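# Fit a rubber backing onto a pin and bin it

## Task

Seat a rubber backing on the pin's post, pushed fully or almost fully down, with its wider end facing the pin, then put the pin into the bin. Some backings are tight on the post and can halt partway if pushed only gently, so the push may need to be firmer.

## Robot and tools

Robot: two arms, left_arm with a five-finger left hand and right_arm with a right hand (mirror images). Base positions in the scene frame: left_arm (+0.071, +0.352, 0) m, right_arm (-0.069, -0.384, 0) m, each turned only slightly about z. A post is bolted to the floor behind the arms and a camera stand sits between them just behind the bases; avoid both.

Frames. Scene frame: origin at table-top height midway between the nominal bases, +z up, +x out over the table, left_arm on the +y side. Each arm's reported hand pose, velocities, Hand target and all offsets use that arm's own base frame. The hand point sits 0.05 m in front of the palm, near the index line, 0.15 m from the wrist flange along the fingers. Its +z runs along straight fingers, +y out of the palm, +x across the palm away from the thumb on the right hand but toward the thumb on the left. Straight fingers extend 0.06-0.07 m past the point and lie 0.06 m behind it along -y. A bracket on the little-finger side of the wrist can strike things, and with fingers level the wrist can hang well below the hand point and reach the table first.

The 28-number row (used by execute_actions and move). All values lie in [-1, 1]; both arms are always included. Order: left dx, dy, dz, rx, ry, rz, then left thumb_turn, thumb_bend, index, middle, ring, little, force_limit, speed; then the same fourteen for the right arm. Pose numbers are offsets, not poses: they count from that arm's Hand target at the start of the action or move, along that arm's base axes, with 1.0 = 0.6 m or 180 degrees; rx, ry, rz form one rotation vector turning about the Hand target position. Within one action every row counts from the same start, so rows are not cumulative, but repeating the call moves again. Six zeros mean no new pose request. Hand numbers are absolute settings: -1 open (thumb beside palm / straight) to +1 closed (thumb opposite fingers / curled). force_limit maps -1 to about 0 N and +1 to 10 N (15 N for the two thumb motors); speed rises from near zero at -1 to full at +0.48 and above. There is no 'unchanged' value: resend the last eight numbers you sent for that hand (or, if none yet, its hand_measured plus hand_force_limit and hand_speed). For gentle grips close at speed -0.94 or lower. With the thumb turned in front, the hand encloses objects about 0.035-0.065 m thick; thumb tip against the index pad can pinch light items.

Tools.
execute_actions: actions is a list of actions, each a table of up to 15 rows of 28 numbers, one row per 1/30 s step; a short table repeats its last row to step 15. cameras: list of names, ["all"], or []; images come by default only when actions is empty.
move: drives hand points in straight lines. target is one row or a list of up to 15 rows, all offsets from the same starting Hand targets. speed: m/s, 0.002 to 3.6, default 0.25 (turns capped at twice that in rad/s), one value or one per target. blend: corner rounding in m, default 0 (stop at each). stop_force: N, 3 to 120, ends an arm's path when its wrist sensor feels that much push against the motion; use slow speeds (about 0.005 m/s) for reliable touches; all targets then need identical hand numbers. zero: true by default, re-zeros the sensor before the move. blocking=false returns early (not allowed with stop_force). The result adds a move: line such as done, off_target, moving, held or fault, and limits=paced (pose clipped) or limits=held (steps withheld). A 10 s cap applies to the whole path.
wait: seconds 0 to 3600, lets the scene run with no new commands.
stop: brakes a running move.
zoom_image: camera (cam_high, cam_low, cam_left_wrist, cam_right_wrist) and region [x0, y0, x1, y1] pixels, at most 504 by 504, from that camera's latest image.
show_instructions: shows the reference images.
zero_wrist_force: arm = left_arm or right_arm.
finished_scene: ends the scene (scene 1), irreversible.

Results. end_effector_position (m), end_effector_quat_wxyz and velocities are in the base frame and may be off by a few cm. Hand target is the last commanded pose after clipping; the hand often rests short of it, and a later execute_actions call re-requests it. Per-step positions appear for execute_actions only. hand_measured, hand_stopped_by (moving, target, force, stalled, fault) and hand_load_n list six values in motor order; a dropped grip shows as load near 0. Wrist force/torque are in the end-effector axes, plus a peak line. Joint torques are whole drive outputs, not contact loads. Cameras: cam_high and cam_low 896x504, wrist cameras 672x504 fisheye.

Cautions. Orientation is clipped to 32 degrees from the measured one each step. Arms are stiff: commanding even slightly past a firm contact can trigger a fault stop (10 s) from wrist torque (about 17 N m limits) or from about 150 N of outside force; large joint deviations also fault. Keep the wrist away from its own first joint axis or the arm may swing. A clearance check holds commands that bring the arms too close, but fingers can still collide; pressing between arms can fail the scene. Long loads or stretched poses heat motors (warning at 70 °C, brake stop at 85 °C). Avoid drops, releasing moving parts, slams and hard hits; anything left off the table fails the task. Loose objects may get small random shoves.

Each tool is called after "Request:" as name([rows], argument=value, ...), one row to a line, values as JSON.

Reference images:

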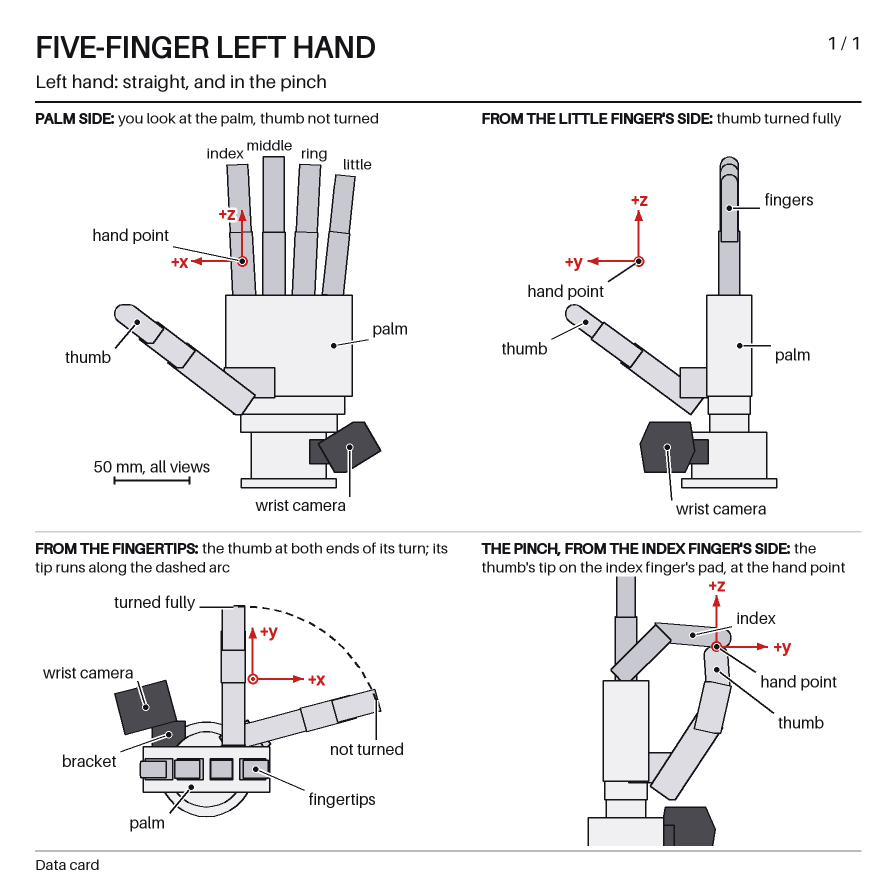

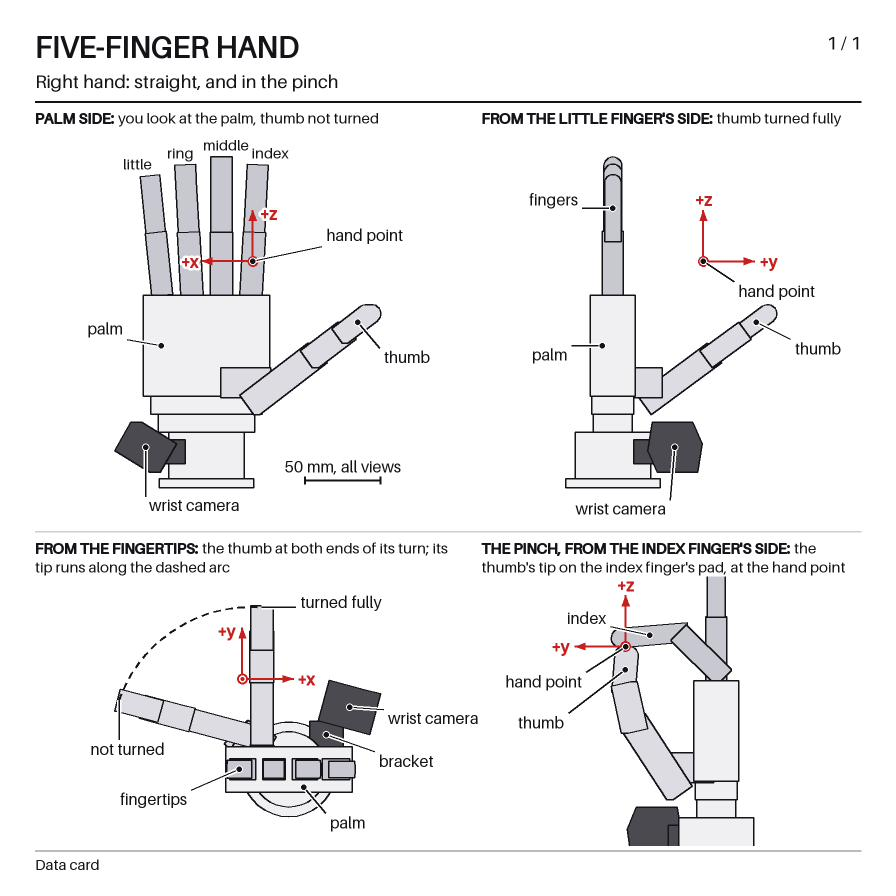

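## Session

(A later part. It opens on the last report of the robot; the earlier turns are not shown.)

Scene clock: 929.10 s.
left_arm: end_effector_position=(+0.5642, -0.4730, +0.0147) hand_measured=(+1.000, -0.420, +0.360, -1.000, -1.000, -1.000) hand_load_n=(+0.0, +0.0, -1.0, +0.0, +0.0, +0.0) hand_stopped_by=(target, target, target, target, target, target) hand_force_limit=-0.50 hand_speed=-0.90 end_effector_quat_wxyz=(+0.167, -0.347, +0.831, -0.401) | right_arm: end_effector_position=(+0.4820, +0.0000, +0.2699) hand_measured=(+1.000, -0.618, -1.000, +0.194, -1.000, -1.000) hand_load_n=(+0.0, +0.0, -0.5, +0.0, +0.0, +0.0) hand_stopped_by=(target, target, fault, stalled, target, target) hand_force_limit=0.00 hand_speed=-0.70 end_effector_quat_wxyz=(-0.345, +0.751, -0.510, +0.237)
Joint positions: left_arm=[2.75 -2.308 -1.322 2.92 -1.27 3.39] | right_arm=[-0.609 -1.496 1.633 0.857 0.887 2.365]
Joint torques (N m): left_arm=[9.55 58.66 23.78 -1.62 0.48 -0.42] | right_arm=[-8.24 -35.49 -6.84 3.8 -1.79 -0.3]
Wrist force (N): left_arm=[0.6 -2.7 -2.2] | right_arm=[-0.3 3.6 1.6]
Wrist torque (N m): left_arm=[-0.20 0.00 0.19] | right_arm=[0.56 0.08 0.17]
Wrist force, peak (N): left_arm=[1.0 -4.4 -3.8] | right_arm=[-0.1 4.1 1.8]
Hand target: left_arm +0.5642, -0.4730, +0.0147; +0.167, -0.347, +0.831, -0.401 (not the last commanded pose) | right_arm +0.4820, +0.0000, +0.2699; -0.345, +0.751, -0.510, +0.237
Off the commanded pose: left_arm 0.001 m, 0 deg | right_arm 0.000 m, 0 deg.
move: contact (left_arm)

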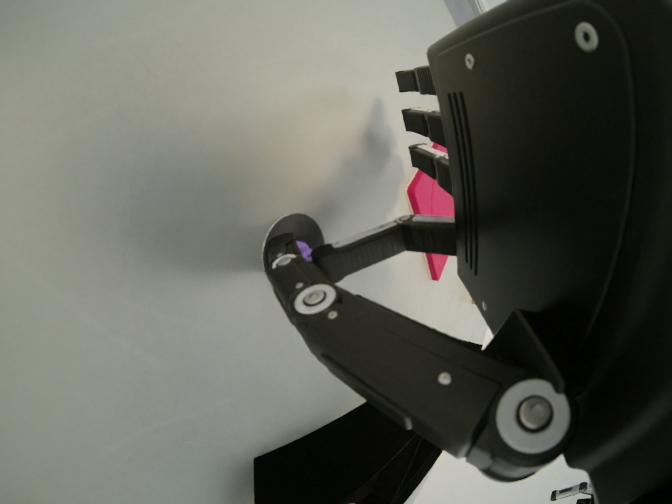

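Request:
move(target=[0,0,0.0003,0,0,0,1,-0.36,0.37,-1,-1,-1,-0.5,-0.95,0,0,0,0,0,0,1,-0.62,-1,0.1,-1,-1,0.0,-0.7], speed=0.004, cameras=[])

Request:
move(target=[0,0,0,0,0,0,1,-0.31,0.39,-1,-1,-1,-0.4,-0.95,0,0,0,0,0,0,1,-0.62,-1,0.1,-1,-1,0.0,-0.7], speed=0.004, cameras=["cam_left_wrist"])

Request:
zoom_image(camera="cam_left_wrist", region=[220, 180, 380, 300])

Scene clock: 931.40 s.
left_arm: end_effector_position=(+0.5642, -0.4730, +0.0149) hand_measured=(+1.000, -0.362, +0.370, -1.000, -1.000, -1.000) hand_load_n=(+0.0, +2.5, +0.0, +0.0, +0.0, +0.0) hand_stopped_by=(target, target, target, target, target, target) hand_force_limit=-0.50 hand_speed=-0.95 end_effector_quat_wxyz=(+0.167, -0.347, +0.831, -0.401) | right_arm: end_effector_position=(+0.4820, +0.0000, +0.2699) hand_measured=(+1.000, -0.618, -1.000, +0.194, -1.000, -1.000) hand_load_n=(+0.0, +0.0, +0.0, +0.0, +0.0, +0.0) hand_stopped_by=(target, target, fault, stalled, target, target) hand_force_limit=0.00 hand_speed=-0.70 end_effector_quat_wxyz=(-0.345, +0.751, -0.510, +0.237)
Joint positions: left_arm=[2.75 -2.308 -1.321 2.919 -1.27 3.39] | right_arm=[-0.609 -1.496 1.633 0.857 0.887 2.365]
Joint torques (N m): left_arm=[8.77 59.79 24.53 -1.6 0.42 -0.46] | right_arm=[-8.62 -35.78 -5.9 3.9 -1.71 -0.02]
Wrist force (N): left_arm=[0.0 -1.4 -0.9] | right_arm=[0.0 4.0 1.5]
Wrist torque (N m): left_arm=[-0.13 0.07 0.16] | right_arm=[0.60 0.04 0.19]
Wrist force, peak (N): left_arm=[0.7 -2.7 -2.4] | right_arm=[-0.2 4.3 2.0]
Hand target: left_arm +0.5642, -0.4730, +0.0149; +0.167, -0.347, +0.831, -0.401 | right_arm +0.4820, +0.0000, +0.2699; -0.345, +0.751, -0.510, +0.237
Off the commanded pose: left_arm 0.000 m, 0 deg | right_arm 0.000 m, 0 deg.
move: done

Scene clock: 932.30 s.
left_arm: end_effector_position=(+0.5642, -0.4730, +0.0149) hand_measured=(+1.000, -0.312, +0.390, -1.000, -1.000, -1.000) hand_load_n=(+0.0, +4.0, +0.5, +0.0, +0.0, +0.0) hand_stopped_by=(target, moving, target, target, target, target) hand_force_limit=-0.40 hand_speed=-0.95 end_effector_quat_wxyz=(+0.167, -0.347, +0.831, -0.401) | right_arm: end_effector_position=(+0.4820, +0.0000, +0.2699) hand_measured=(+1.000, -0.618, -1.000, +0.194, -1.000, -1.000) hand_load_n=(+0.0, +0.0, +0.0, +0.0, -0.5, +0.0) hand_stopped_by=(target, target, fault, stalled, target, target) hand_force_limit=0.00 hand_speed=-0.70 end_effector_quat_wxyz=(-0.345, +0.751, -0.510, +0.237)
Joint positions: left_arm=[2.75 -2.308 -1.321 2.919 -1.27 3.39] | right_arm=[-0.609 -1.496 1.633 0.857 0.887 2.365]
Joint torques (N m): left_arm=[9 57.68 23.47 -1.49 0.32 -0.49] | right_arm=[-8.77 -34.7 -8.08 3.8 -1.59 0.14]
Wrist force (N): left_arm=[-0.1 0.2 0.7] | right_arm=[-0.2 3.5 1.4]
Wrist torque (N m): left_arm=[-0.03 0.11 0.13] | right_arm=[0.54 0.07 0.17]
Wrist force, peak (N): left_arm=[-0.1 -1.7 -0.9] | right_arm=[-0.3 3.9 2.0]
Hand target: left_arm +0.5642, -0.4730, +0.0149; +0.167, -0.347, +0.831, -0.401 | right_arm +0.4820, +0.0000, +0.2699; -0.345, +0.751, -0.510, +0.237
Off the commanded pose: left_arm 0.000 m, 0 deg | right_arm 0.000 m, 0 deg.
move: done

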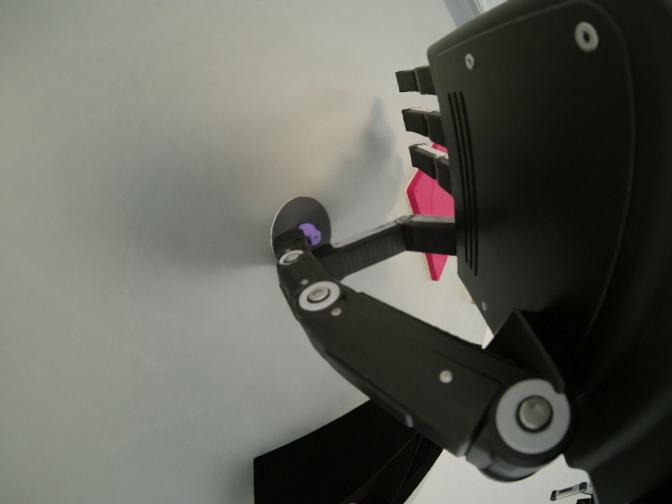

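Scaled by 3.150 from the camera's image (finer frame: 960x720).

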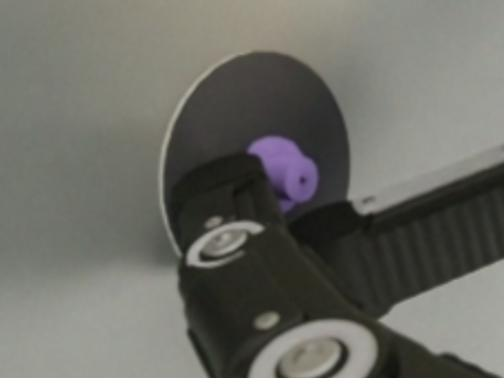

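Request:
move(target=[0,0,0,0,0,0,1,-0.45,0.36,-1,-1,-1,-0.5,-0.8,0,0,0,0,0,0,1,-0.62,-1,0.1,-1,-1,0.0,-0.7], speed=0.01, cameras=[])

Request:
move(target=[0,0,0.035,0,0,0,1,-0.45,0.36,-1,-1,-1,-0.5,-0.8,0,0,0,0,0,0,1,-0.62,-1,0.1,-1,-1,0.0,-0.7], speed=0.02, cameras=[])

Request:
move(target=[0,0,0,0,0,0,0.72,-0.38,0.36,-1,-1,-1,-0.8,-0.7,0,0,0,0,0,0,1,-0.62,-1,0.1,-1,-1,0.0,-0.7], speed=0.02, cameras=["cam_left_wrist"])

Request:
zoom_image(camera="cam_left_wrist", region=[220, 180, 380, 300])

Scene clock: 936.20 s.
left_arm: end_effector_position=(+0.5642, -0.4730, +0.0149) hand_measured=(+1.000, -0.450, +0.360, -1.000, -1.000, -1.000) hand_load_n=(+0.0, -0.5, +0.0, +0.0, +0.0, +0.0) hand_stopped_by=(target, target, target, target, target, target) hand_force_limit=-0.50 hand_speed=-0.80 end_effector_quat_wxyz=(+0.167, -0.347, +0.831, -0.401) | right_arm: end_effector_position=(+0.4820, +0.0000, +0.2699) hand_measured=(+1.000, -0.618, -1.000, +0.194, -1.000, -1.000) hand_load_n=(+0.0, +0.0, +0.0, +0.0, +0.0, +0.0) hand_stopped_by=(target, target, fault, stalled, target, target) hand_force_limit=0.00 hand_speed=-0.70 end_effector_quat_wxyz=(-0.345, +0.751, -0.510, +0.237)
Joint positions: left_arm=[2.75 -2.308 -1.321 2.919 -1.27 3.39] | right_arm=[-0.609 -1.496 1.633 0.857 0.887 2.365]
Joint torques (N m): left_arm=[9.54 49.5 19.08 -1.43 0.24 -0.45] | right_arm=[-9.67 -36.01 -7.03 3.94 -1.75 0.01]
Wrist force (N): left_arm=[0.5 -2.0 -1.3] | right_arm=[0.0 3.7 1.9]
Wrist torque (N m): left_arm=[-0.16 0.01 0.18] | right_arm=[0.54 0.02 0.18]
Wrist force, peak (N): left_arm=[0.4 -2.3 -1.5] | right_arm=[-0.1 4.2 1.8]
Hand target: left_arm +0.5642, -0.4730, +0.0149; +0.167, -0.347, +0.831, -0.401 | right_arm +0.4820, +0.0000, +0.2699; -0.345, +0.751, -0.510, +0.237
Off the commanded pose: left_arm 0.000 m, 0 deg | right_arm 0.000 m, 0 deg.
move: done

Scene clock: 937.57 s.
left_arm: end_effector_position=(+0.5642, -0.4730, +0.0358) hand_measured=(+1.000, -0.450, +0.360, -1.000, -1.000, -1.000) hand_load_n=(+0.0, +0.0, +0.0, +0.0, +0.0, +0.0) hand_stopped_by=(target, target, target, target, target, target) hand_force_limit=-0.50 hand_speed=-0.80 end_effector_quat_wxyz=(+0.167, -0.347, +0.831, -0.401) | right_arm: end_effector_position=(+0.4820, +0.0000, +0.2699) hand_measured=(+1.000, -0.618, -1.000, +0.194, -1.000, -1.000) hand_load_n=(+0.0, +0.0, +0.0, +0.0, +0.0, +0.0) hand_stopped_by=(target, target, fault, stalled, target, target) hand_force_limit=0.00 hand_speed=-0.70 end_effector_quat_wxyz=(-0.345, +0.751, -0.510, +0.237)
Joint positions: left_arm=[2.75 -2.285 -1.303 2.878 -1.27 3.39] | right_arm=[-0.609 -1.496 1.633 0.857 0.887 2.365]
Joint torques (N m): left_arm=[8.49 61.13 24.81 -2.6 0.19 -1.76] | right_arm=[-8.25 -34.25 -7.08 3.71 -1.84 0.06]
Wrist force (N): left_arm=[-0.1 0.3 0.4] | right_arm=[-0.3 3.9 1.7]
Wrist torque (N m): left_arm=[-0.01 0.09 0.13] | right_arm=[0.58 0.06 0.17]
Wrist force, peak (N): left_arm=[0.4 -2.2 -1.4] | right_arm=[0.1 4.2 1.7]
Hand target: left_arm +0.5642, -0.4730, +0.0359; +0.167, -0.347, +0.831, -0.401 | right_arm +0.4820, +0.0000, +0.2699; -0.345, +0.751, -0.510, +0.237
Off the commanded pose: left_arm 0.000 m, 0 deg | right_arm 0.000 m, 0 deg.
move: done

Scene clock: 938.33 s.
left_arm: end_effector_position=(+0.5642, -0.4730, +0.0359) hand_measured=(+0.720, -0.380, +0.360, -1.000, -1.000, -1.000) hand_load_n=(+0.0, +0.0, +0.0, +0.0, +0.0, +0.0) hand_stopped_by=(target, target, target, target, target, target) hand_force_limit=-0.80 hand_speed=-0.70 end_effector_quat_wxyz=(+0.167, -0.347, +0.831, -0.401) | right_arm: end_effector_position=(+0.4820, +0.0000, +0.2699) hand_measured=(+1.000, -0.618, -1.000, +0.194, -1.000, -1.000) hand_load_n=(+0.0, +0.0, +0.0, +0.0, +0.0, +0.0) hand_stopped_by=(target, target, fault, stalled, target, target) hand_force_limit=0.00 hand_speed=-0.70 end_effector_quat_wxyz=(-0.345, +0.751, -0.510, +0.237)
Joint positions: left_arm=[2.75 -2.285 -1.303 2.878 -1.27 3.39] | right_arm=[-0.609 -1.496 1.633 0.857 0.887 2.365]
Joint torques (N m): left_arm=[8.63 61.24 25.53 -2.48 0.36 -1.61] | right_arm=[-9.03 -35.36 -6.78 3.69 -1.73 0.04]
Wrist force (N): left_arm=[-0.1 0.3 0.6] | right_arm=[0.2 3.8 1.5]
Wrist torque (N m): left_arm=[-0.03 0.11 0.13] | right_arm=[0.58 0.01 0.20]
Wrist force, peak (N): left_arm=[-0.1 0.4 0.8] | right_arm=[-0.3 4.0 1.8]
Hand target: left_arm +0.5642, -0.4730, +0.0359; +0.167, -0.347, +0.831, -0.401 | right_arm +0.4820, +0.0000, +0.2699; -0.345, +0.751, -0.510, +0.237
Off the commanded pose: left_arm 0.000 m, 0 deg | right_arm 0.000 m, 0 deg.
move: done

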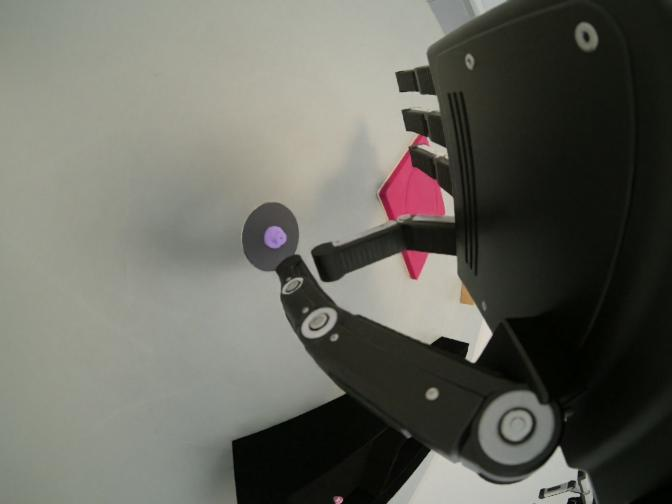

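Scaled by 3.150 from the camera's image (finer frame: 960x720).

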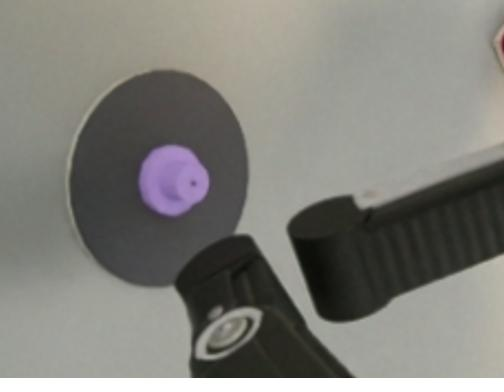

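Request:
move(target=[0.01533,-0.0035,0,0,0,0,0.65,-0.42,0.36,-1,-1,-1,-0.8,-0.7,0,0,0,0,0,0,1,-0.62,-1,0.1,-1,-1,0.0,-0.7], speed=0.02, cameras=["cam_left_wrist"])

Request:
zoom_image(camera="cam_left_wrist", region=[220, 180, 380, 300])

Scene clock: 943.53 s.
left_arm: end_effector_position=(+0.5734, -0.4751, +0.0359) hand_measured=(+0.650, -0.420, +0.360, -1.000, -1.000, -1.000) hand_load_n=(+0.0, +0.0, +0.0, +0.0, +0.0, +0.0) hand_stopped_by=(target, target, target, target, target, target) hand_force_limit=-0.80 hand_speed=-0.70 end_effector_quat_wxyz=(+0.167, -0.347, +0.831, -0.401) | right_arm: end_effector_position=(+0.4820, +0.0000, +0.2699) hand_measured=(+1.000, -0.618, -1.000, +0.194, -1.000, -1.000) hand_load_n=(+0.0, +0.0, +0.0, +0.0, +0.0, +0.0) hand_stopped_by=(target, target, fault, stalled, target, target) hand_force_limit=0.00 hand_speed=-0.70 end_effector_quat_wxyz=(-0.345, +0.751, -0.510, +0.237)
Joint positions: left_arm=[2.753 -2.305 -1.267 2.862 -1.268 3.392] | right_arm=[-0.609 -1.496 1.633 0.857 0.887 2.365]
Joint torques (N m): left_arm=[9.74 42.99 26.02 -2.56 0.76 1.51] | right_arm=[-9.53 -34.39 -7.95 3.74 -1.83 0.27]
Wrist force (N): left_arm=[-0.2 0.2 0.4] | right_arm=[0.1 3.9 1.6]
Wrist torque (N m): left_arm=[-0.04 0.12 0.13] | right_arm=[0.60 0.01 0.20]
Wrist force, peak (N): left_arm=[-0.1 0.3 0.8] | right_arm=[0.1 4.0 2.0]
Hand target: left_arm +0.5734, -0.4751, +0.0359; +0.167, -0.347, +0.831, -0.401 | right_arm +0.4820, +0.0000, +0.2699; -0.345, +0.751, -0.510, +0.237
Off the commanded pose: left_arm 0.000 m, 0 deg | right_arm 0.000 m, 0 deg.
move: done

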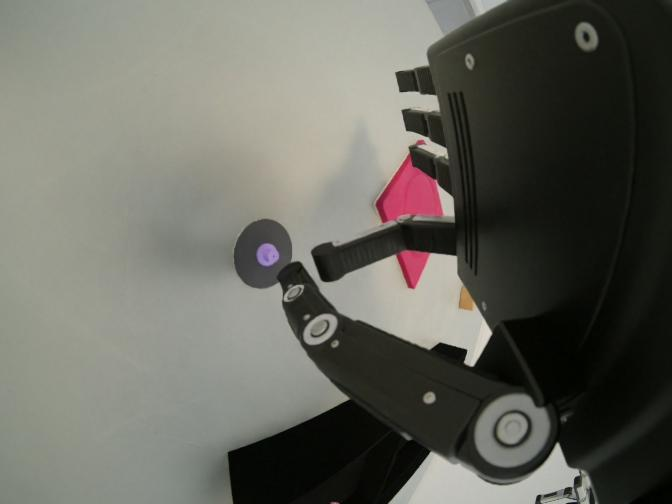

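Scaled by 3.150 from the camera's image (finer frame: 960x720).

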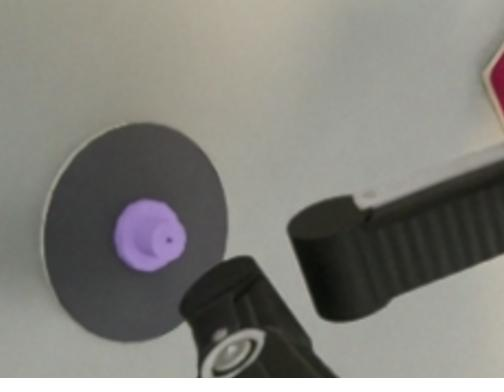

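Request:
move([
  [0.005,-0.001,0,0,0,0,0.65,-0.5,0.34,-1,-1,-1,-0.8,-0.7,0,0,0,0,0,0,1,-0.62,-1,0.1,-1,-1,0.0,-0.7],
  [0.005,-0.001,-0.0298,0,0,0,0.65,-0.5,0.34,-1,-1,-1,-0.8,-0.7,0,0,0,0,0,0,1,-0.62,-1,0.1,-1,-1,0.0,-0.7],
], speed=[0.02,0.008], stop_force=3, cameras=["cam_left_wrist"])

Request:
zoom_image(camera="cam_left_wrist", region=[220, 180, 380, 300])

Scene clock: 948.90 s.
left_arm: end_effector_position=(+0.5764, -0.4757, +0.0180) hand_measured=(+0.650, -0.500, +0.340, -1.000, -1.000, -1.000) hand_load_n=(+0.0, +0.0, +0.0, +0.0, +0.0, +0.0) hand_stopped_by=(target, target, target, target, target, target) hand_force_limit=-0.80 hand_speed=-0.70 end_effector_quat_wxyz=(+0.167, -0.347, +0.831, -0.401) | right_arm: end_effector_position=(+0.4820, +0.0000, +0.2699) hand_measured=(+1.000, -0.618, -1.000, +0.194, -1.000, -1.000) hand_load_n=(+0.0, +0.0, +0.0, +0.0, +0.0, +0.0) hand_stopped_by=(target, target, fault, stalled, target, target) hand_force_limit=0.00 hand_speed=-0.70 end_effector_quat_wxyz=(-0.345, +0.751, -0.510, +0.237)
Joint positions: left_arm=[2.754 -2.33 -1.272 2.891 -1.267 3.393] | right_arm=[-0.609 -1.496 1.633 0.857 0.887 2.365]
Joint torques (N m): left_arm=[7.79 43.72 9.91 1.87 0.64 1.22] | right_arm=[-8.98 -35 -7.89 3.83 -1.55 0.08]
Wrist force (N): left_arm=[-0.2 0.2 0.6] | right_arm=[0.1 3.8 1.7]
Wrist torque (N m): left_arm=[-0.03 0.14 0.13] | right_arm=[0.56 0.02 0.19]
Wrist force, peak (N): left_arm=[-0.1 0.4 0.8] | right_arm=[-0.4 4.1 1.9]
Hand target: left_arm +0.5764, -0.4757, +0.0180; +0.167, -0.347, +0.831, -0.401 | right_arm +0.4820, +0.0000, +0.2699; -0.345, +0.751, -0.510, +0.237
Off the commanded pose: left_arm 0.000 m, 0 deg | right_arm 0.000 m, 0 deg.
move: done

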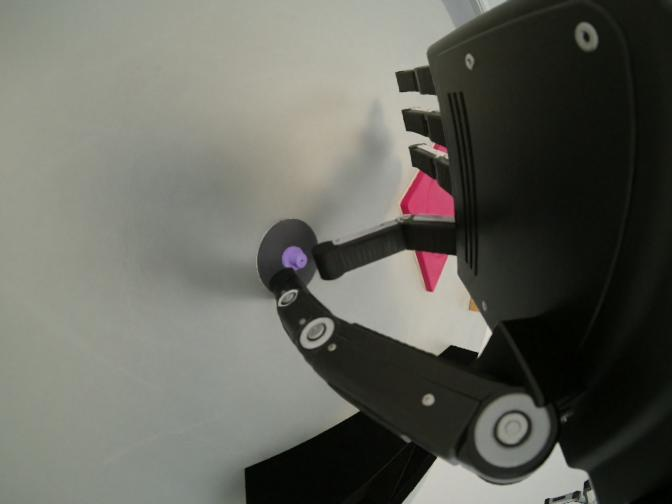

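Scaled by 3.150 from the camera's image (finer frame: 960x720).

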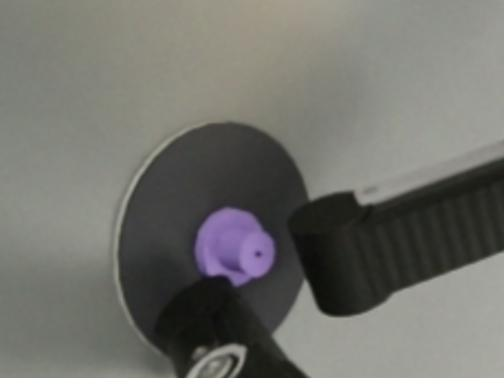

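Request:
move([
  [0.001,0.001,0,0,0,0,0.65,-0.46,0.36,-1,-1,-1,-0.8,-0.7,0,0,0,0,0,0,1,-0.62,-1,0.1,-1,-1,0.0,-0.7],
  [0.001,0.001,-0.006,0,0,0,0.65,-0.46,0.36,-1,-1,-1,-0.8,-0.7,0,0,0,0,0,0,1,-0.62,-1,0.1,-1,-1,0.0,-0.7],
], speed=[0.01,0.004], stop_force=3, cameras=["cam_left_wrist"])

Request:
zoom_image(camera="cam_left_wrist", region=[220, 180, 380, 300])

Scene clock: 952.67 s.
left_arm: end_effector_position=(+0.5770, -0.4751, +0.0163) hand_measured=(+0.650, -0.460, +0.360, -1.000, -1.000, -1.000) hand_load_n=(+0.0, +0.0, +0.5, +0.0, +0.0, +0.0) hand_stopped_by=(target, target, target, target, target, target) hand_force_limit=-0.80 hand_speed=-0.70 end_effector_quat_wxyz=(+0.167, -0.347, +0.831, -0.401) | right_arm: end_effector_position=(+0.4820, +0.0000, +0.2699) hand_measured=(+1.000, -0.618, -1.000, +0.194, -1.000, -1.000) hand_load_n=(+0.0, +0.0, +0.0, +0.0, +0.0, +0.0) hand_stopped_by=(target, target, fault, stalled, target, target) hand_force_limit=0.00 hand_speed=-0.70 end_effector_quat_wxyz=(-0.345, +0.751, -0.510, +0.237)
Joint positions: left_arm=[2.755 -2.333 -1.272 2.894 -1.266 3.394] | right_arm=[-0.609 -1.496 1.633 0.857 0.887 2.365]
Joint torques (N m): left_arm=[8.5 60.95 24.55 -1.68 0.72 1.31] | right_arm=[-8.96 -34.03 -7.28 3.61 -1.2 0.49]
Wrist force (N): left_arm=[-0.1 -2.0 -2.0] | right_arm=[-0.1 3.8 2.0]
Wrist torque (N m): left_arm=[-0.17 0.07 0.16] | right_arm=[0.55 0.05 0.18]
Wrist force, peak (N): left_arm=[0.1 -3.2 -2.8] | right_arm=[-0.1 4.1 2.1]
Hand target: left_arm +0.5770, -0.4751, +0.0163; +0.167, -0.347, +0.831, -0.401 (not the last commanded pose) | right_arm +0.4820, +0.0000, +0.2699; -0.345, +0.751, -0.510, +0.237
Off the commanded pose: left_arm 0.002 m, 0 deg | right_arm 0.000 m, 0 deg.
move: contact (left_arm); path passed 1 of 2 targets

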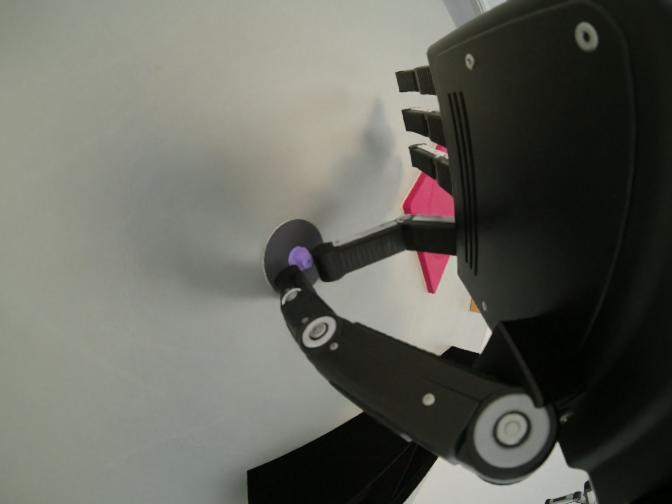

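Scaled by 3.150 from the camera's image (finer frame: 960x720).

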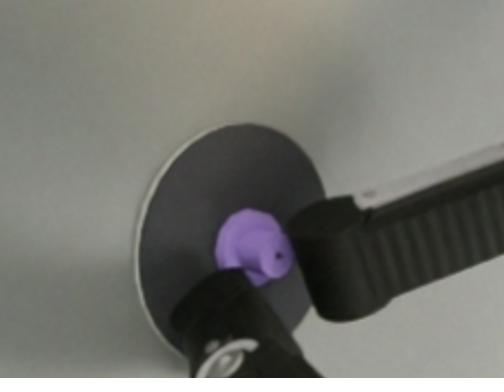

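Request:
move(target=[0,0,0.0007,0,0,0,0.65,-0.41,0.36,-1,-1,-1,-0.6,-0.95,0,0,0,0,0,0,1,-0.62,-1,0.1,-1,-1,0.0,-0.7], speed=0.004, cameras=["cam_left_wrist"])

Request:
zoom_image(camera="cam_left_wrist", region=[220, 180, 380, 300])

Scene clock: 954.40 s.
left_arm: end_effector_position=(+0.5770, -0.4751, +0.0167) hand_measured=(+0.650, -0.410, +0.360, -1.000, -1.000, -1.000) hand_load_n=(+0.0, +0.0, +0.0, +0.0, +0.0, +0.0) hand_stopped_by=(target, target, target, target, target, target) hand_force_limit=-0.60 hand_speed=-0.95 end_effector_quat_wxyz=(+0.167, -0.347, +0.831, -0.401) | right_arm: end_effector_position=(+0.4820, +0.0000, +0.2699) hand_measured=(+1.000, -0.618, -1.000, +0.194, -1.000, -1.000) hand_load_n=(+0.0, +0.0, +0.0, +0.0, +0.0, +0.0) hand_stopped_by=(target, target, fault, stalled, target, target) hand_force_limit=0.00 hand_speed=-0.70 end_effector_quat_wxyz=(-0.345, +0.751, -0.510, +0.237)
Joint positions: left_arm=[2.755 -2.332 -1.272 2.893 -1.266 3.394] | right_arm=[-0.609 -1.496 1.633 0.857 0.887 2.365]
Joint torques (N m): left_arm=[6.72 62.72 25.47 -1.38 0.55 1.22] | right_arm=[-9.53 -34.68 -7.02 3.67 -1.66 0.37]
Wrist force (N): left_arm=[-0.2 0.3 0.5] | right_arm=[-0.3 3.8 1.6]
Wrist torque (N m): left_arm=[-0.02 0.12 0.13] | right_arm=[0.58 0.08 0.16]
Wrist force, peak (N): left_arm=[-0.1 -2.1 -2.3] | right_arm=[-0.1 4.1 1.9]
Hand target: left_arm +0.5770, -0.4751, +0.0167; +0.167, -0.347, +0.831, -0.401 | right_arm +0.4820, +0.0000, +0.2699; -0.345, +0.751, -0.510, +0.237
Off the commanded pose: left_arm 0.000 m, 0 deg | right_arm 0.000 m, 0 deg.
move: done

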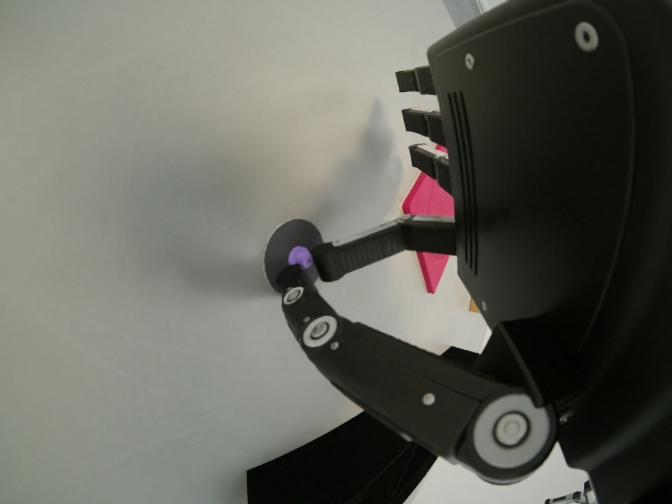

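Scaled by 3.150 from the camera's image (finer frame: 960x720).

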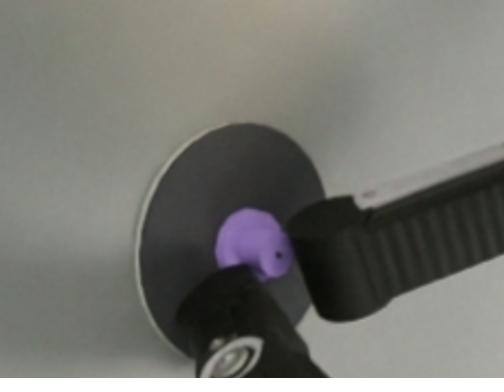

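Request:
move(target=[0,0,-0.001,0,0,0,0.65,-0.37,0.365,-1,-1,-1,-0.6,-0.95,0,0,0,0,0,0,1,-0.62,-1,0.1,-1,-1,0.0,-0.7], speed=0.004, cameras=[])

Request:
move(target=[0,0,-0.001,0,0,0,0.65,-0.33,0.37,-1,-1,-1,-0.5,-0.95,0,0,0,0,0,0,1,-0.62,-1,0.1,-1,-1,0.0,-0.7], speed=0.004, cameras=["cam_left_wrist"])

Request:
zoom_image(camera="cam_left_wrist", region=[220, 180, 380, 300])

Scene clock: 956.20 s.
left_arm: end_effector_position=(+0.5770, -0.4751, +0.0161) hand_measured=(+0.650, -0.370, +0.364, -1.000, -1.000, -1.000) hand_load_n=(+0.0, +0.0, +0.0, +0.0, +0.0, +0.0) hand_stopped_by=(target, target, target, target, target, target) hand_force_limit=-0.60 hand_speed=-0.95 end_effector_quat_wxyz=(+0.167, -0.347, +0.831, -0.401) | right_arm: end_effector_position=(+0.4820, +0.0000, +0.2699) hand_measured=(+1.000, -0.618, -1.000, +0.194, -1.000, -1.000) hand_load_n=(+0.0, +0.0, +0.0, +0.0, -0.5, +0.0) hand_stopped_by=(target, target, fault, stalled, target, target) hand_force_limit=0.00 hand_speed=-0.70 end_effector_quat_wxyz=(-0.345, +0.751, -0.510, +0.237)
Joint positions: left_arm=[2.755 -2.333 -1.273 2.894 -1.266 3.394] | right_arm=[-0.609 -1.496 1.633 0.857 0.887 2.365]
Joint torques (N m): left_arm=[6.76 44.63 10.31 1.77 0.55 1.04] | right_arm=[-9.21 -35.64 -7.4 3.67 -1.57 0.34]
Wrist force (N): left_arm=[-0.2 0.0 0.4] | right_arm=[-0.1 3.9 1.7]
Wrist torque (N m): left_arm=[-0.04 0.13 0.13] | right_arm=[0.58 0.05 0.19]
Wrist force, peak (N): left_arm=[-0.3 0.4 0.7] | right_arm=[0.0 4.1 1.9]
Hand target: left_arm +0.5770, -0.4751, +0.0161; +0.167, -0.347, +0.831, -0.401 | right_arm +0.4820, +0.0000, +0.2699; -0.345, +0.751, -0.510, +0.237
Off the commanded pose: left_arm 0.000 m, 0 deg | right_arm 0.000 m, 0 deg.
move: done

Scene clock: 956.83 s.
left_arm: end_effector_position=(+0.5770, -0.4751, +0.0155) hand_measured=(+0.650, -0.342, +0.370, -1.000, -1.000, -1.000) hand_load_n=(+0.5, +3.5, +0.5, +0.0, +0.0, +0.0) hand_stopped_by=(target, force, target, target, target, target) hand_force_limit=-0.50 hand_speed=-0.95 end_effector_quat_wxyz=(+0.167, -0.347, +0.831, -0.401) | right_arm: end_effector_position=(+0.4820, +0.0000, +0.2699) hand_measured=(+1.000, -0.618, -1.000, +0.194, -1.000, -1.000) hand_load_n=(+0.0, +0.0, +0.0, +0.0, +0.0, +0.0) hand_stopped_by=(target, target, fault, stalled, target, target) hand_force_limit=0.00 hand_speed=-0.70 end_effector_quat_wxyz=(-0.345, +0.751, -0.510, +0.237)
Joint positions: left_arm=[2.755 -2.333 -1.273 2.896 -1.266 3.394] | right_arm=[-0.609 -1.496 1.633 0.857 0.887 2.365]
Joint torques (N m): left_arm=[5.02 41.27 8.71 1.83 0.42 1.15] | right_arm=[-8.79 -34.93 -6.92 3.72 -1.51 0.28]
Wrist force (N): left_arm=[0.1 -2.9 -2.4] | right_arm=[0.0 4.0 2.1]
Wrist torque (N m): left_arm=[-0.21 0.06 0.17] | right_arm=[0.57 0.02 0.20]
Wrist force, peak (N): left_arm=[0.4 -2.7 -2.7] | right_arm=[0.0 4.3 1.8]
Hand target: left_arm +0.5770, -0.4751, +0.0155; +0.167, -0.347, +0.831, -0.401 | right_arm +0.4820, +0.0000, +0.2699; -0.345, +0.751, -0.510, +0.237
Off the commanded pose: left_arm 0.000 m, 0 deg | right_arm 0.000 m, 0 deg.
move: done

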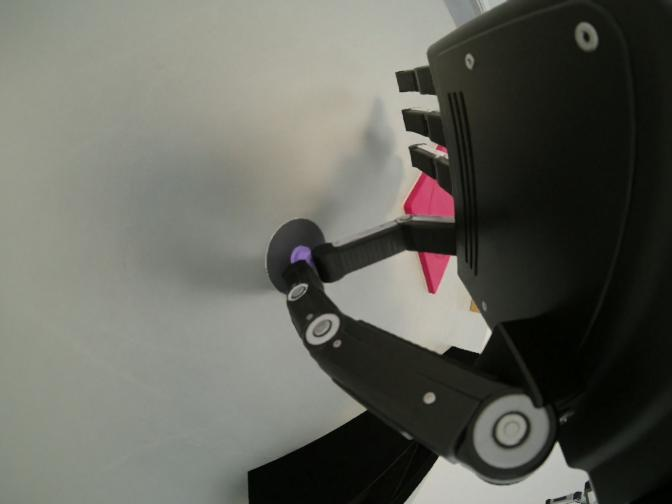

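Scaled by 3.150 from the camera's image (finer frame: 960x720).

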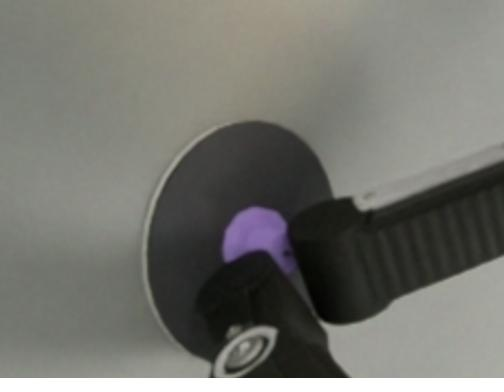

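Request:
move(target=[0,0,0.0008,0,0,0,0.65,-0.30,0.40,-1,-1,-1,-0.1,-0.95,0,0,0,0,0,0,1,-0.62,-1,0.1,-1,-1,0.0,-0.7], speed=0.004, cameras=[])

Request:
move(target=[0,0,0.004,0,0,0,0.65,-0.30,0.40,-1,-1,-1,-0.1,-0.95,0,0,0,0,0,0,1,-0.62,-1,0.1,-1,-1,0.0,-0.7], speed=0.005, cameras=["cam_left_wrist"])

Request:
zoom_image(camera="cam_left_wrist", region=[220, 180, 380, 300])

Scene clock: 958.70 s.
left_arm: end_effector_position=(+0.5770, -0.4751, +0.0160) hand_measured=(+0.650, -0.320, +0.392, -1.000, -1.000, -1.000) hand_load_n=(+0.5, +6.5, +6.5, +0.0, +0.0, +0.0) hand_stopped_by=(target, force, force, target, target, target) hand_force_limit=-0.10 hand_speed=-0.95 end_effector_quat_wxyz=(+0.167, -0.347, +0.831, -0.401) | right_arm: end_effector_position=(+0.4820, +0.0000, +0.2699) hand_measured=(+1.000, -0.618, -1.000, +0.194, -1.000, -1.000) hand_load_n=(+0.0, +0.0, +0.0, +0.0, +0.0, +0.0) hand_stopped_by=(target, target, fault, stalled, target, target) hand_force_limit=0.00 hand_speed=-0.70 end_effector_quat_wxyz=(-0.345, +0.751, -0.510, +0.237)
Joint positions: left_arm=[2.755 -2.333 -1.273 2.895 -1.266 3.394] | right_arm=[-0.609 -1.496 1.633 0.857 0.887 2.365]
Joint torques (N m): left_arm=[4.42 62.02 25.1 -1.56 0.38 1.1] | right_arm=[-7.49 -34.24 -8.6 3.64 -1.49 0.47]
Wrist force (N): left_arm=[-0.2 -0.2 0.2] | right_arm=[0.1 3.7 1.6]
Wrist torque (N m): left_arm=[-0.07 0.13 0.14] | right_arm=[0.56 0.03 0.19]
Wrist force, peak (N): left_arm=[0.3 -3.1 -2.6] | right_arm=[-0.3 4.1 1.9]
Hand target: left_arm +0.5770, -0.4751, +0.0160; +0.167, -0.347, +0.831, -0.401 | right_arm +0.4820, +0.0000, +0.2699; -0.345, +0.751, -0.510, +0.237
Off the commanded pose: left_arm 0.000 m, 0 deg | right_arm 0.000 m, 0 deg.
move: done

Scene clock: 959.40 s.
left_arm: end_effector_position=(+0.5770, -0.4751, +0.0184) hand_measured=(+0.650, -0.320, +0.392, -1.000, -1.000, -1.000) hand_load_n=(+0.0, +6.0, +6.5, +0.0, -0.5, +0.0) hand_stopped_by=(target, force, force, target, target, target) hand_force_limit=-0.10 hand_speed=-0.95 end_effector_quat_wxyz=(+0.167, -0.347, +0.831, -0.401) | right_arm: end_effector_position=(+0.4820, +0.0000, +0.2699) hand_measured=(+1.000, -0.618, -1.000, +0.194, -1.000, -1.000) hand_load_n=(+0.0, +0.0, +0.0, +0.0, +0.0, +0.0) hand_stopped_by=(target, target, fault, stalled, target, target) hand_force_limit=0.00 hand_speed=-0.70 end_effector_quat_wxyz=(-0.345, +0.751, -0.510, +0.237)
Joint positions: left_arm=[2.755 -2.33 -1.271 2.89 -1.266 3.394] | right_arm=[-0.609 -1.496 1.633 0.857 0.887 2.365]
Joint torques (N m): left_arm=[3.05 62.37 25.12 -1.63 0.53 0.91] | right_arm=[-8.89 -33.93 -7.84 3.66 -1.6 0.48]
Wrist force (N): left_arm=[-0.1 0.3 0.5] | right_arm=[-0.2 3.9 1.8]
Wrist torque (N m): left_arm=[-0.02 0.12 0.13] | right_arm=[0.57 0.06 0.18]
Wrist force, peak (N): left_arm=[-0.3 0.4 0.6] | right_arm=[-0.2 4.1 1.6]
Hand target: left_arm +0.5770, -0.4751, +0.0184; +0.167, -0.347, +0.831, -0.401 | right_arm +0.4820, +0.0000, +0.2699; -0.345, +0.751, -0.510, +0.237
Off the commanded pose: left_arm 0.000 m, 0 deg | right_arm 0.000 m, 0 deg.
move: done

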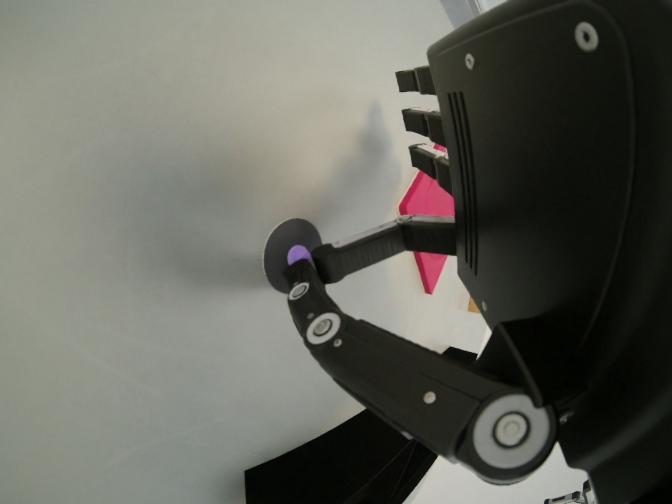

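Scaled by 3.150 from the camera's image (finer frame: 960x720).

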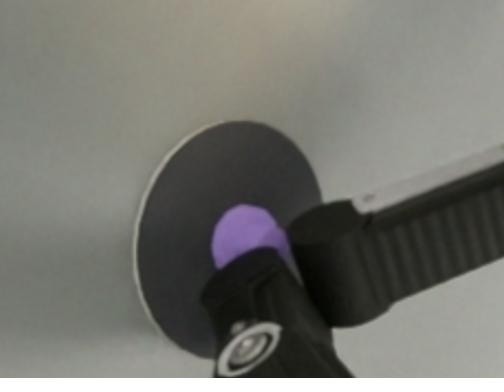

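Request:
move(target=[0,0,0,0,0,0,0.65,-0.45,0.36,-1,-1,-1,-0.5,-0.8,0,0,0,0,0,0,1,-0.62,-1,0.1,-1,-1,0.0,-0.7], speed=0.01, cameras=[])

Request:
move([
  [0,0,0.02,0,0,0,0.65,-0.52,0.36,-1,-1,-1,-0.5,-0.8,0,0,0,0,0,0,1,-0.62,-1,0.1,-1,-1,0.0,-0.7],
  [0.0042,0.0088,0.02,0,0,0,0.65,-0.52,0.36,-1,-1,-1,-0.5,-0.8,0,0,0,0,0,0,1,-0.62,-1,0.1,-1,-1,0.0,-0.7],
  [0.0042,0.0088,-0.0025,0,0,0,0.65,-0.52,0.36,-1,-1,-1,-0.5,-0.8,0,0,0,0,0,0,1,-0.62,-1,0.1,-1,-1,0.0,-0.7],
], speed=[0.02,0.02,0.006], stop_force=4, cameras=["cam_left_wrist"])

Request:
zoom_image(camera="cam_left_wrist", region=[220, 180, 380, 300])

Scene clock: 969.87 s.
left_arm: end_effector_position=(+0.5770, -0.4751, +0.0184) hand_measured=(+0.650, -0.450, +0.360, -1.000, -1.000, -1.000) hand_load_n=(+0.0, +0.0, +0.0, +0.0, +0.0, +0.0) hand_stopped_by=(target, target, target, target, target, target) hand_force_limit=-0.50 hand_speed=-0.80 end_effector_quat_wxyz=(+0.167, -0.347, +0.831, -0.401) | right_arm: end_effector_position=(+0.4820, +0.0000, +0.2699) hand_measured=(+1.000, -0.618, -1.000, +0.194, -1.000, -1.000) hand_load_n=(+0.0, +0.0, +0.0, +0.0, +0.0, +0.5) hand_stopped_by=(target, target, fault, stalled, target, target) hand_force_limit=0.00 hand_speed=-0.70 end_effector_quat_wxyz=(-0.345, +0.751, -0.510, +0.237)
Joint positions: left_arm=[2.755 -2.33 -1.271 2.89 -1.266 3.394] | right_arm=[-0.609 -1.496 1.633 0.857 0.887 2.365]
Joint torques (N m): left_arm=[0.73 62.78 24.59 -1.43 0.34 0.83] | right_arm=[-7.6 -35.01 -7.42 3.8 -1.66 0.58]
Wrist force (N): left_arm=[-0.3 0.3 0.6] | right_arm=[-0.3 3.8 2.0]
Wrist torque (N m): left_arm=[-0.02 0.15 0.12] | right_arm=[0.54 0.06 0.17]
Wrist force, peak (N): left_arm=[-0.5 0.2 0.7] | right_arm=[-0.1 4.2 1.8]
Hand target: left_arm +0.5770, -0.4751, +0.0184; +0.167, -0.347, +0.831, -0.401 | right_arm +0.4820, +0.0000, +0.2699; -0.345, +0.751, -0.510, +0.237
Off the commanded pose: left_arm 0.000 m, 0 deg | right_arm 0.000 m, 0 deg.
move: done

Scene clock: 973.80 s.
left_arm: end_effector_position=(+0.5795, -0.4699, +0.0169) hand_measured=(+0.650, -0.520, +0.360, -1.000, -1.000, -1.000) hand_load_n=(+0.0, -0.5, +0.0, +0.0, +0.0, +0.0) hand_stopped_by=(target, target, target, target, target, target) hand_force_limit=-0.50 hand_speed=-0.80 end_effector_quat_wxyz=(+0.167, -0.347, +0.831, -0.401) | right_arm: end_effector_position=(+0.4820, +0.0000, +0.2699) hand_measured=(+1.000, -0.618, -1.000, +0.194, -1.000, -1.000) hand_load_n=(+0.0, +0.0, +0.0, +0.0, +0.5, +0.0) hand_stopped_by=(target, target, fault, stalled, target, target) hand_force_limit=0.00 hand_speed=-0.70 end_effector_quat_wxyz=(-0.345, +0.751, -0.510, +0.237)
Joint positions: left_arm=[2.765 -2.33 -1.275 2.893 -1.258 3.4] | right_arm=[-0.609 -1.496 1.633 0.857 0.887 2.365]
Joint torques (N m): left_arm=[8.65 42.47 9.36 1.72 1.53 1.07] | right_arm=[-8.19 -35.51 -8.77 3.76 -1.53 0.59]
Wrist force (N): left_arm=[-0.2 -1.5 -0.8] | right_arm=[-0.4 3.8 1.9]
Wrist torque (N m): left_arm=[-0.16 0.11 0.15] | right_arm=[0.56 0.09 0.17]
Wrist force, peak (N): left_arm=[-0.1 -1.5 -0.9] | right_arm=[-0.5 4.2 1.8]
Hand target: left_arm +0.5795, -0.4699, +0.0169; +0.167, -0.347, +0.831, -0.401 | right_arm +0.4820, +0.0000, +0.2699; -0.345, +0.751, -0.510, +0.237
Off the commanded pose: left_arm 0.000 m, 0 deg | right_arm 0.000 m, 0 deg.
move: done

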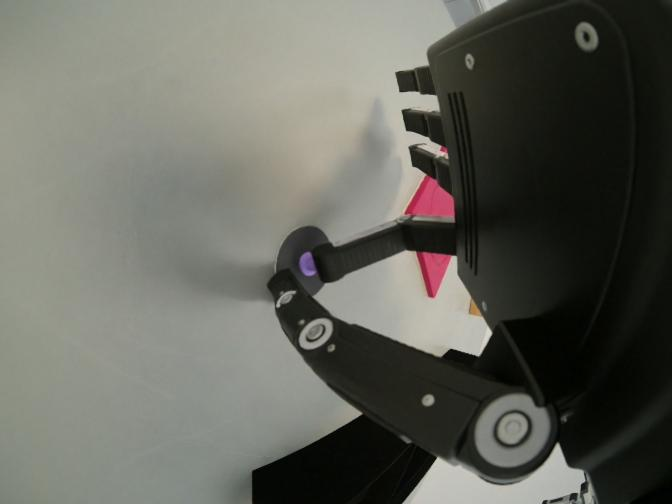

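Scaled by 3.150 from the camera's image (finer frame: 960x720).

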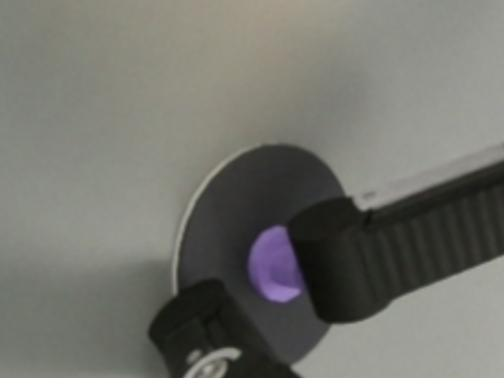

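Request:
move([
  [0,0,0.008,0,0,0,0.65,-0.52,0.36,-1,-1,-1,-0.5,-0.8,0,0,0,0,0,0,1,-0.62,-1,0.1,-1,-1,0.0,-0.7],
  [0.0065,-0.003,0.008,0,0,0,0.65,-0.52,0.36,-1,-1,-1,-0.5,-0.8,0,0,0,0,0,0,1,-0.62,-1,0.1,-1,-1,0.0,-0.7],
  [0.0065,-0.003,-0.004,0,0,0,0.65,-0.52,0.36,-1,-1,-1,-0.5,-0.8,0,0,0,0,0,0,1,-0.62,-1,0.1,-1,-1,0.0,-0.7],
], speed=[0.02,0.02,0.005], stop_force=3, cameras=["cam_left_wrist"])

Request:
zoom_image(camera="cam_left_wrist", region=[220, 180, 380, 300])

Scene clock: 978.50 s.
left_arm: end_effector_position=(+0.5834, -0.4717, +0.0169) hand_measured=(+0.650, -0.520, +0.360, -1.000, -1.000, -1.000) hand_load_n=(+0.0, -1.0, +0.5, +0.0, +0.0, +0.0) hand_stopped_by=(target, target, target, target, target, target) hand_force_limit=-0.50 hand_speed=-0.80 end_effector_quat_wxyz=(+0.167, -0.347, +0.831, -0.401) | right_arm: end_effector_position=(+0.4820, +0.0000, +0.2699) hand_measured=(+1.000, -0.618, -1.000, +0.194, -1.000, -1.000) hand_load_n=(+0.0, +0.0, +0.0, +0.0, +0.0, +0.0) hand_stopped_by=(target, target, fault, stalled, target, target) hand_force_limit=0.00 hand_speed=-0.70 end_effector_quat_wxyz=(-0.345, +0.751, -0.510, +0.237)
Joint positions: left_arm=[2.765 -2.34 -1.258 2.885 -1.259 3.4] | right_arm=[-0.609 -1.496 1.633 0.857 0.887 2.365]
Joint torques (N m): left_arm=[-5.53 58.84 23.65 -1.53 -0.65 -1.64] | right_arm=[-8.88 -34.83 -7.32 3.58 -1.58 0.76]
Wrist force (N): left_arm=[-0.1 -3.7 -3.5] | right_arm=[-0.1 4.1 2.0]
Wrist torque (N m): left_arm=[-0.26 0.05 0.18] | right_arm=[0.59 0.04 0.19]
Wrist force, peak (N): left_arm=[0.0 -5.3 -4.5] | right_arm=[-0.1 4.2 1.9]
Hand target: left_arm +0.5834, -0.4717, +0.0169; +0.167, -0.347, +0.831, -0.401 (not the last commanded pose) | right_arm +0.4820, +0.0000, +0.2699; -0.345, +0.751, -0.510, +0.237
Off the commanded pose: left_arm 0.002 m, 0 deg | right_arm 0.000 m, 0 deg.
move: contact (left_arm); path passed 2 of 3 targets

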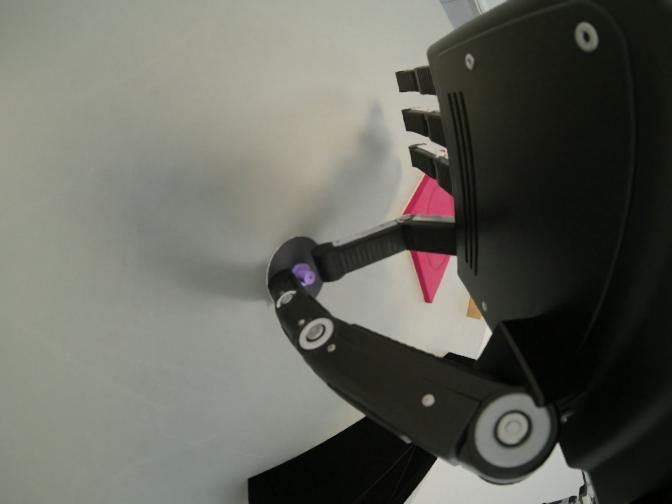

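Scaled by 3.150 from the camera's image (finer frame: 960x720).

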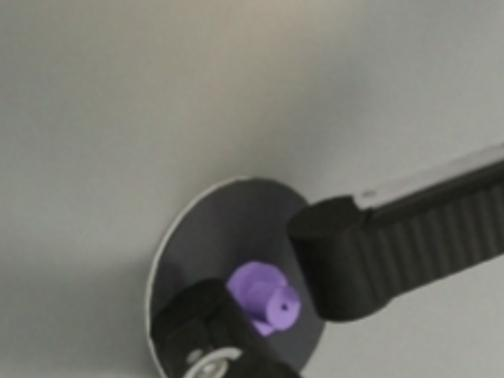

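Request:
move([
  [0,0,0.006,0,0,0,0.65,-0.52,0.36,-1,-1,-1,-0.5,-0.8,0,0,0,0,0,0,1,-0.62,-1,0.1,-1,-1,0.0,-0.7],
  [-0.0028,0.0034,0.006,0,0,0,0.65,-0.52,0.36,-1,-1,-1,-0.5,-0.8,0,0,0,0,0,0,1,-0.62,-1,0.1,-1,-1,0.0,-0.7],
  [-0.0028,0.0034,-0.006,0,0,0,0.65,-0.52,0.36,-1,-1,-1,-0.5,-0.8,0,0,0,0,0,0,1,-0.62,-1,0.1,-1,-1,0.0,-0.7],
], speed=[0.02,0.02,0.004], stop_force=3, cameras=["cam_left_wrist"])

Request:
zoom_image(camera="cam_left_wrist", region=[220, 180, 380, 300])

Scene clock: 981.50 s.
left_arm: end_effector_position=(+0.5834, -0.4717, +0.0172) hand_measured=(+0.650, -0.520, +0.360, -1.000, -1.000, -1.000) hand_load_n=(+0.0, -0.5, +0.0, +0.0, -0.5, +0.0) hand_stopped_by=(target, target, target, target, target, target) hand_force_limit=-0.50 hand_speed=-0.80 end_effector_quat_wxyz=(+0.167, -0.347, +0.831, -0.401) | right_arm: end_effector_position=(+0.4820, +0.0000, +0.2699) hand_measured=(+1.000, -0.618, -1.000, +0.194, -1.000, -1.000) hand_load_n=(+0.0, +0.0, +0.0, +0.0, +0.0, +0.0) hand_stopped_by=(target, target, fault, stalled, target, target) hand_force_limit=0.00 hand_speed=-0.70 end_effector_quat_wxyz=(-0.345, +0.751, -0.510, +0.237)
Joint positions: left_arm=[2.765 -2.34 -1.257 2.884 -1.259 3.4] | right_arm=[-0.609 -1.496 1.633 0.857 0.887 2.365]
Joint torques (N m): left_arm=[-5.09 43.22 9.48 1.9 -0.75 -1.66] | right_arm=[-9.03 -35.07 -7.89 3.42 -1.52 0.77]
Wrist force (N): left_arm=[-0.4 -1.2 -0.3] | right_arm=[-0.2 3.8 1.8]
Wrist torque (N m): left_arm=[-0.13 0.14 0.14] | right_arm=[0.57 0.06 0.18]
Wrist force, peak (N): left_arm=[-0.1 -4.0 -3.6] | right_arm=[-0.1 4.1 2.0]
Hand target: left_arm +0.5834, -0.4717, +0.0172; +0.167, -0.347, +0.831, -0.401 (not the last commanded pose) | right_arm +0.4820, +0.0000, +0.2699; -0.345, +0.751, -0.510, +0.237
Off the commanded pose: left_arm 0.005 m, 0 deg | right_arm 0.000 m, 0 deg.
move: contact (left_arm); path passed 0 of 3 targets

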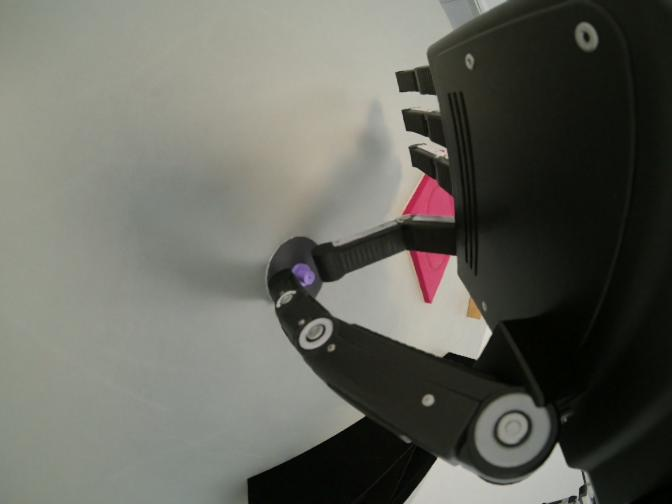

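Scaled by 3.150 from the camera's image (finer frame: 960x720).

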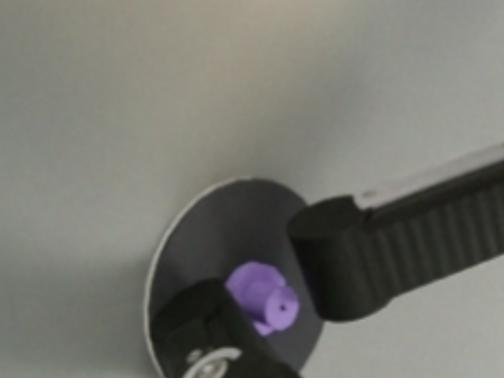

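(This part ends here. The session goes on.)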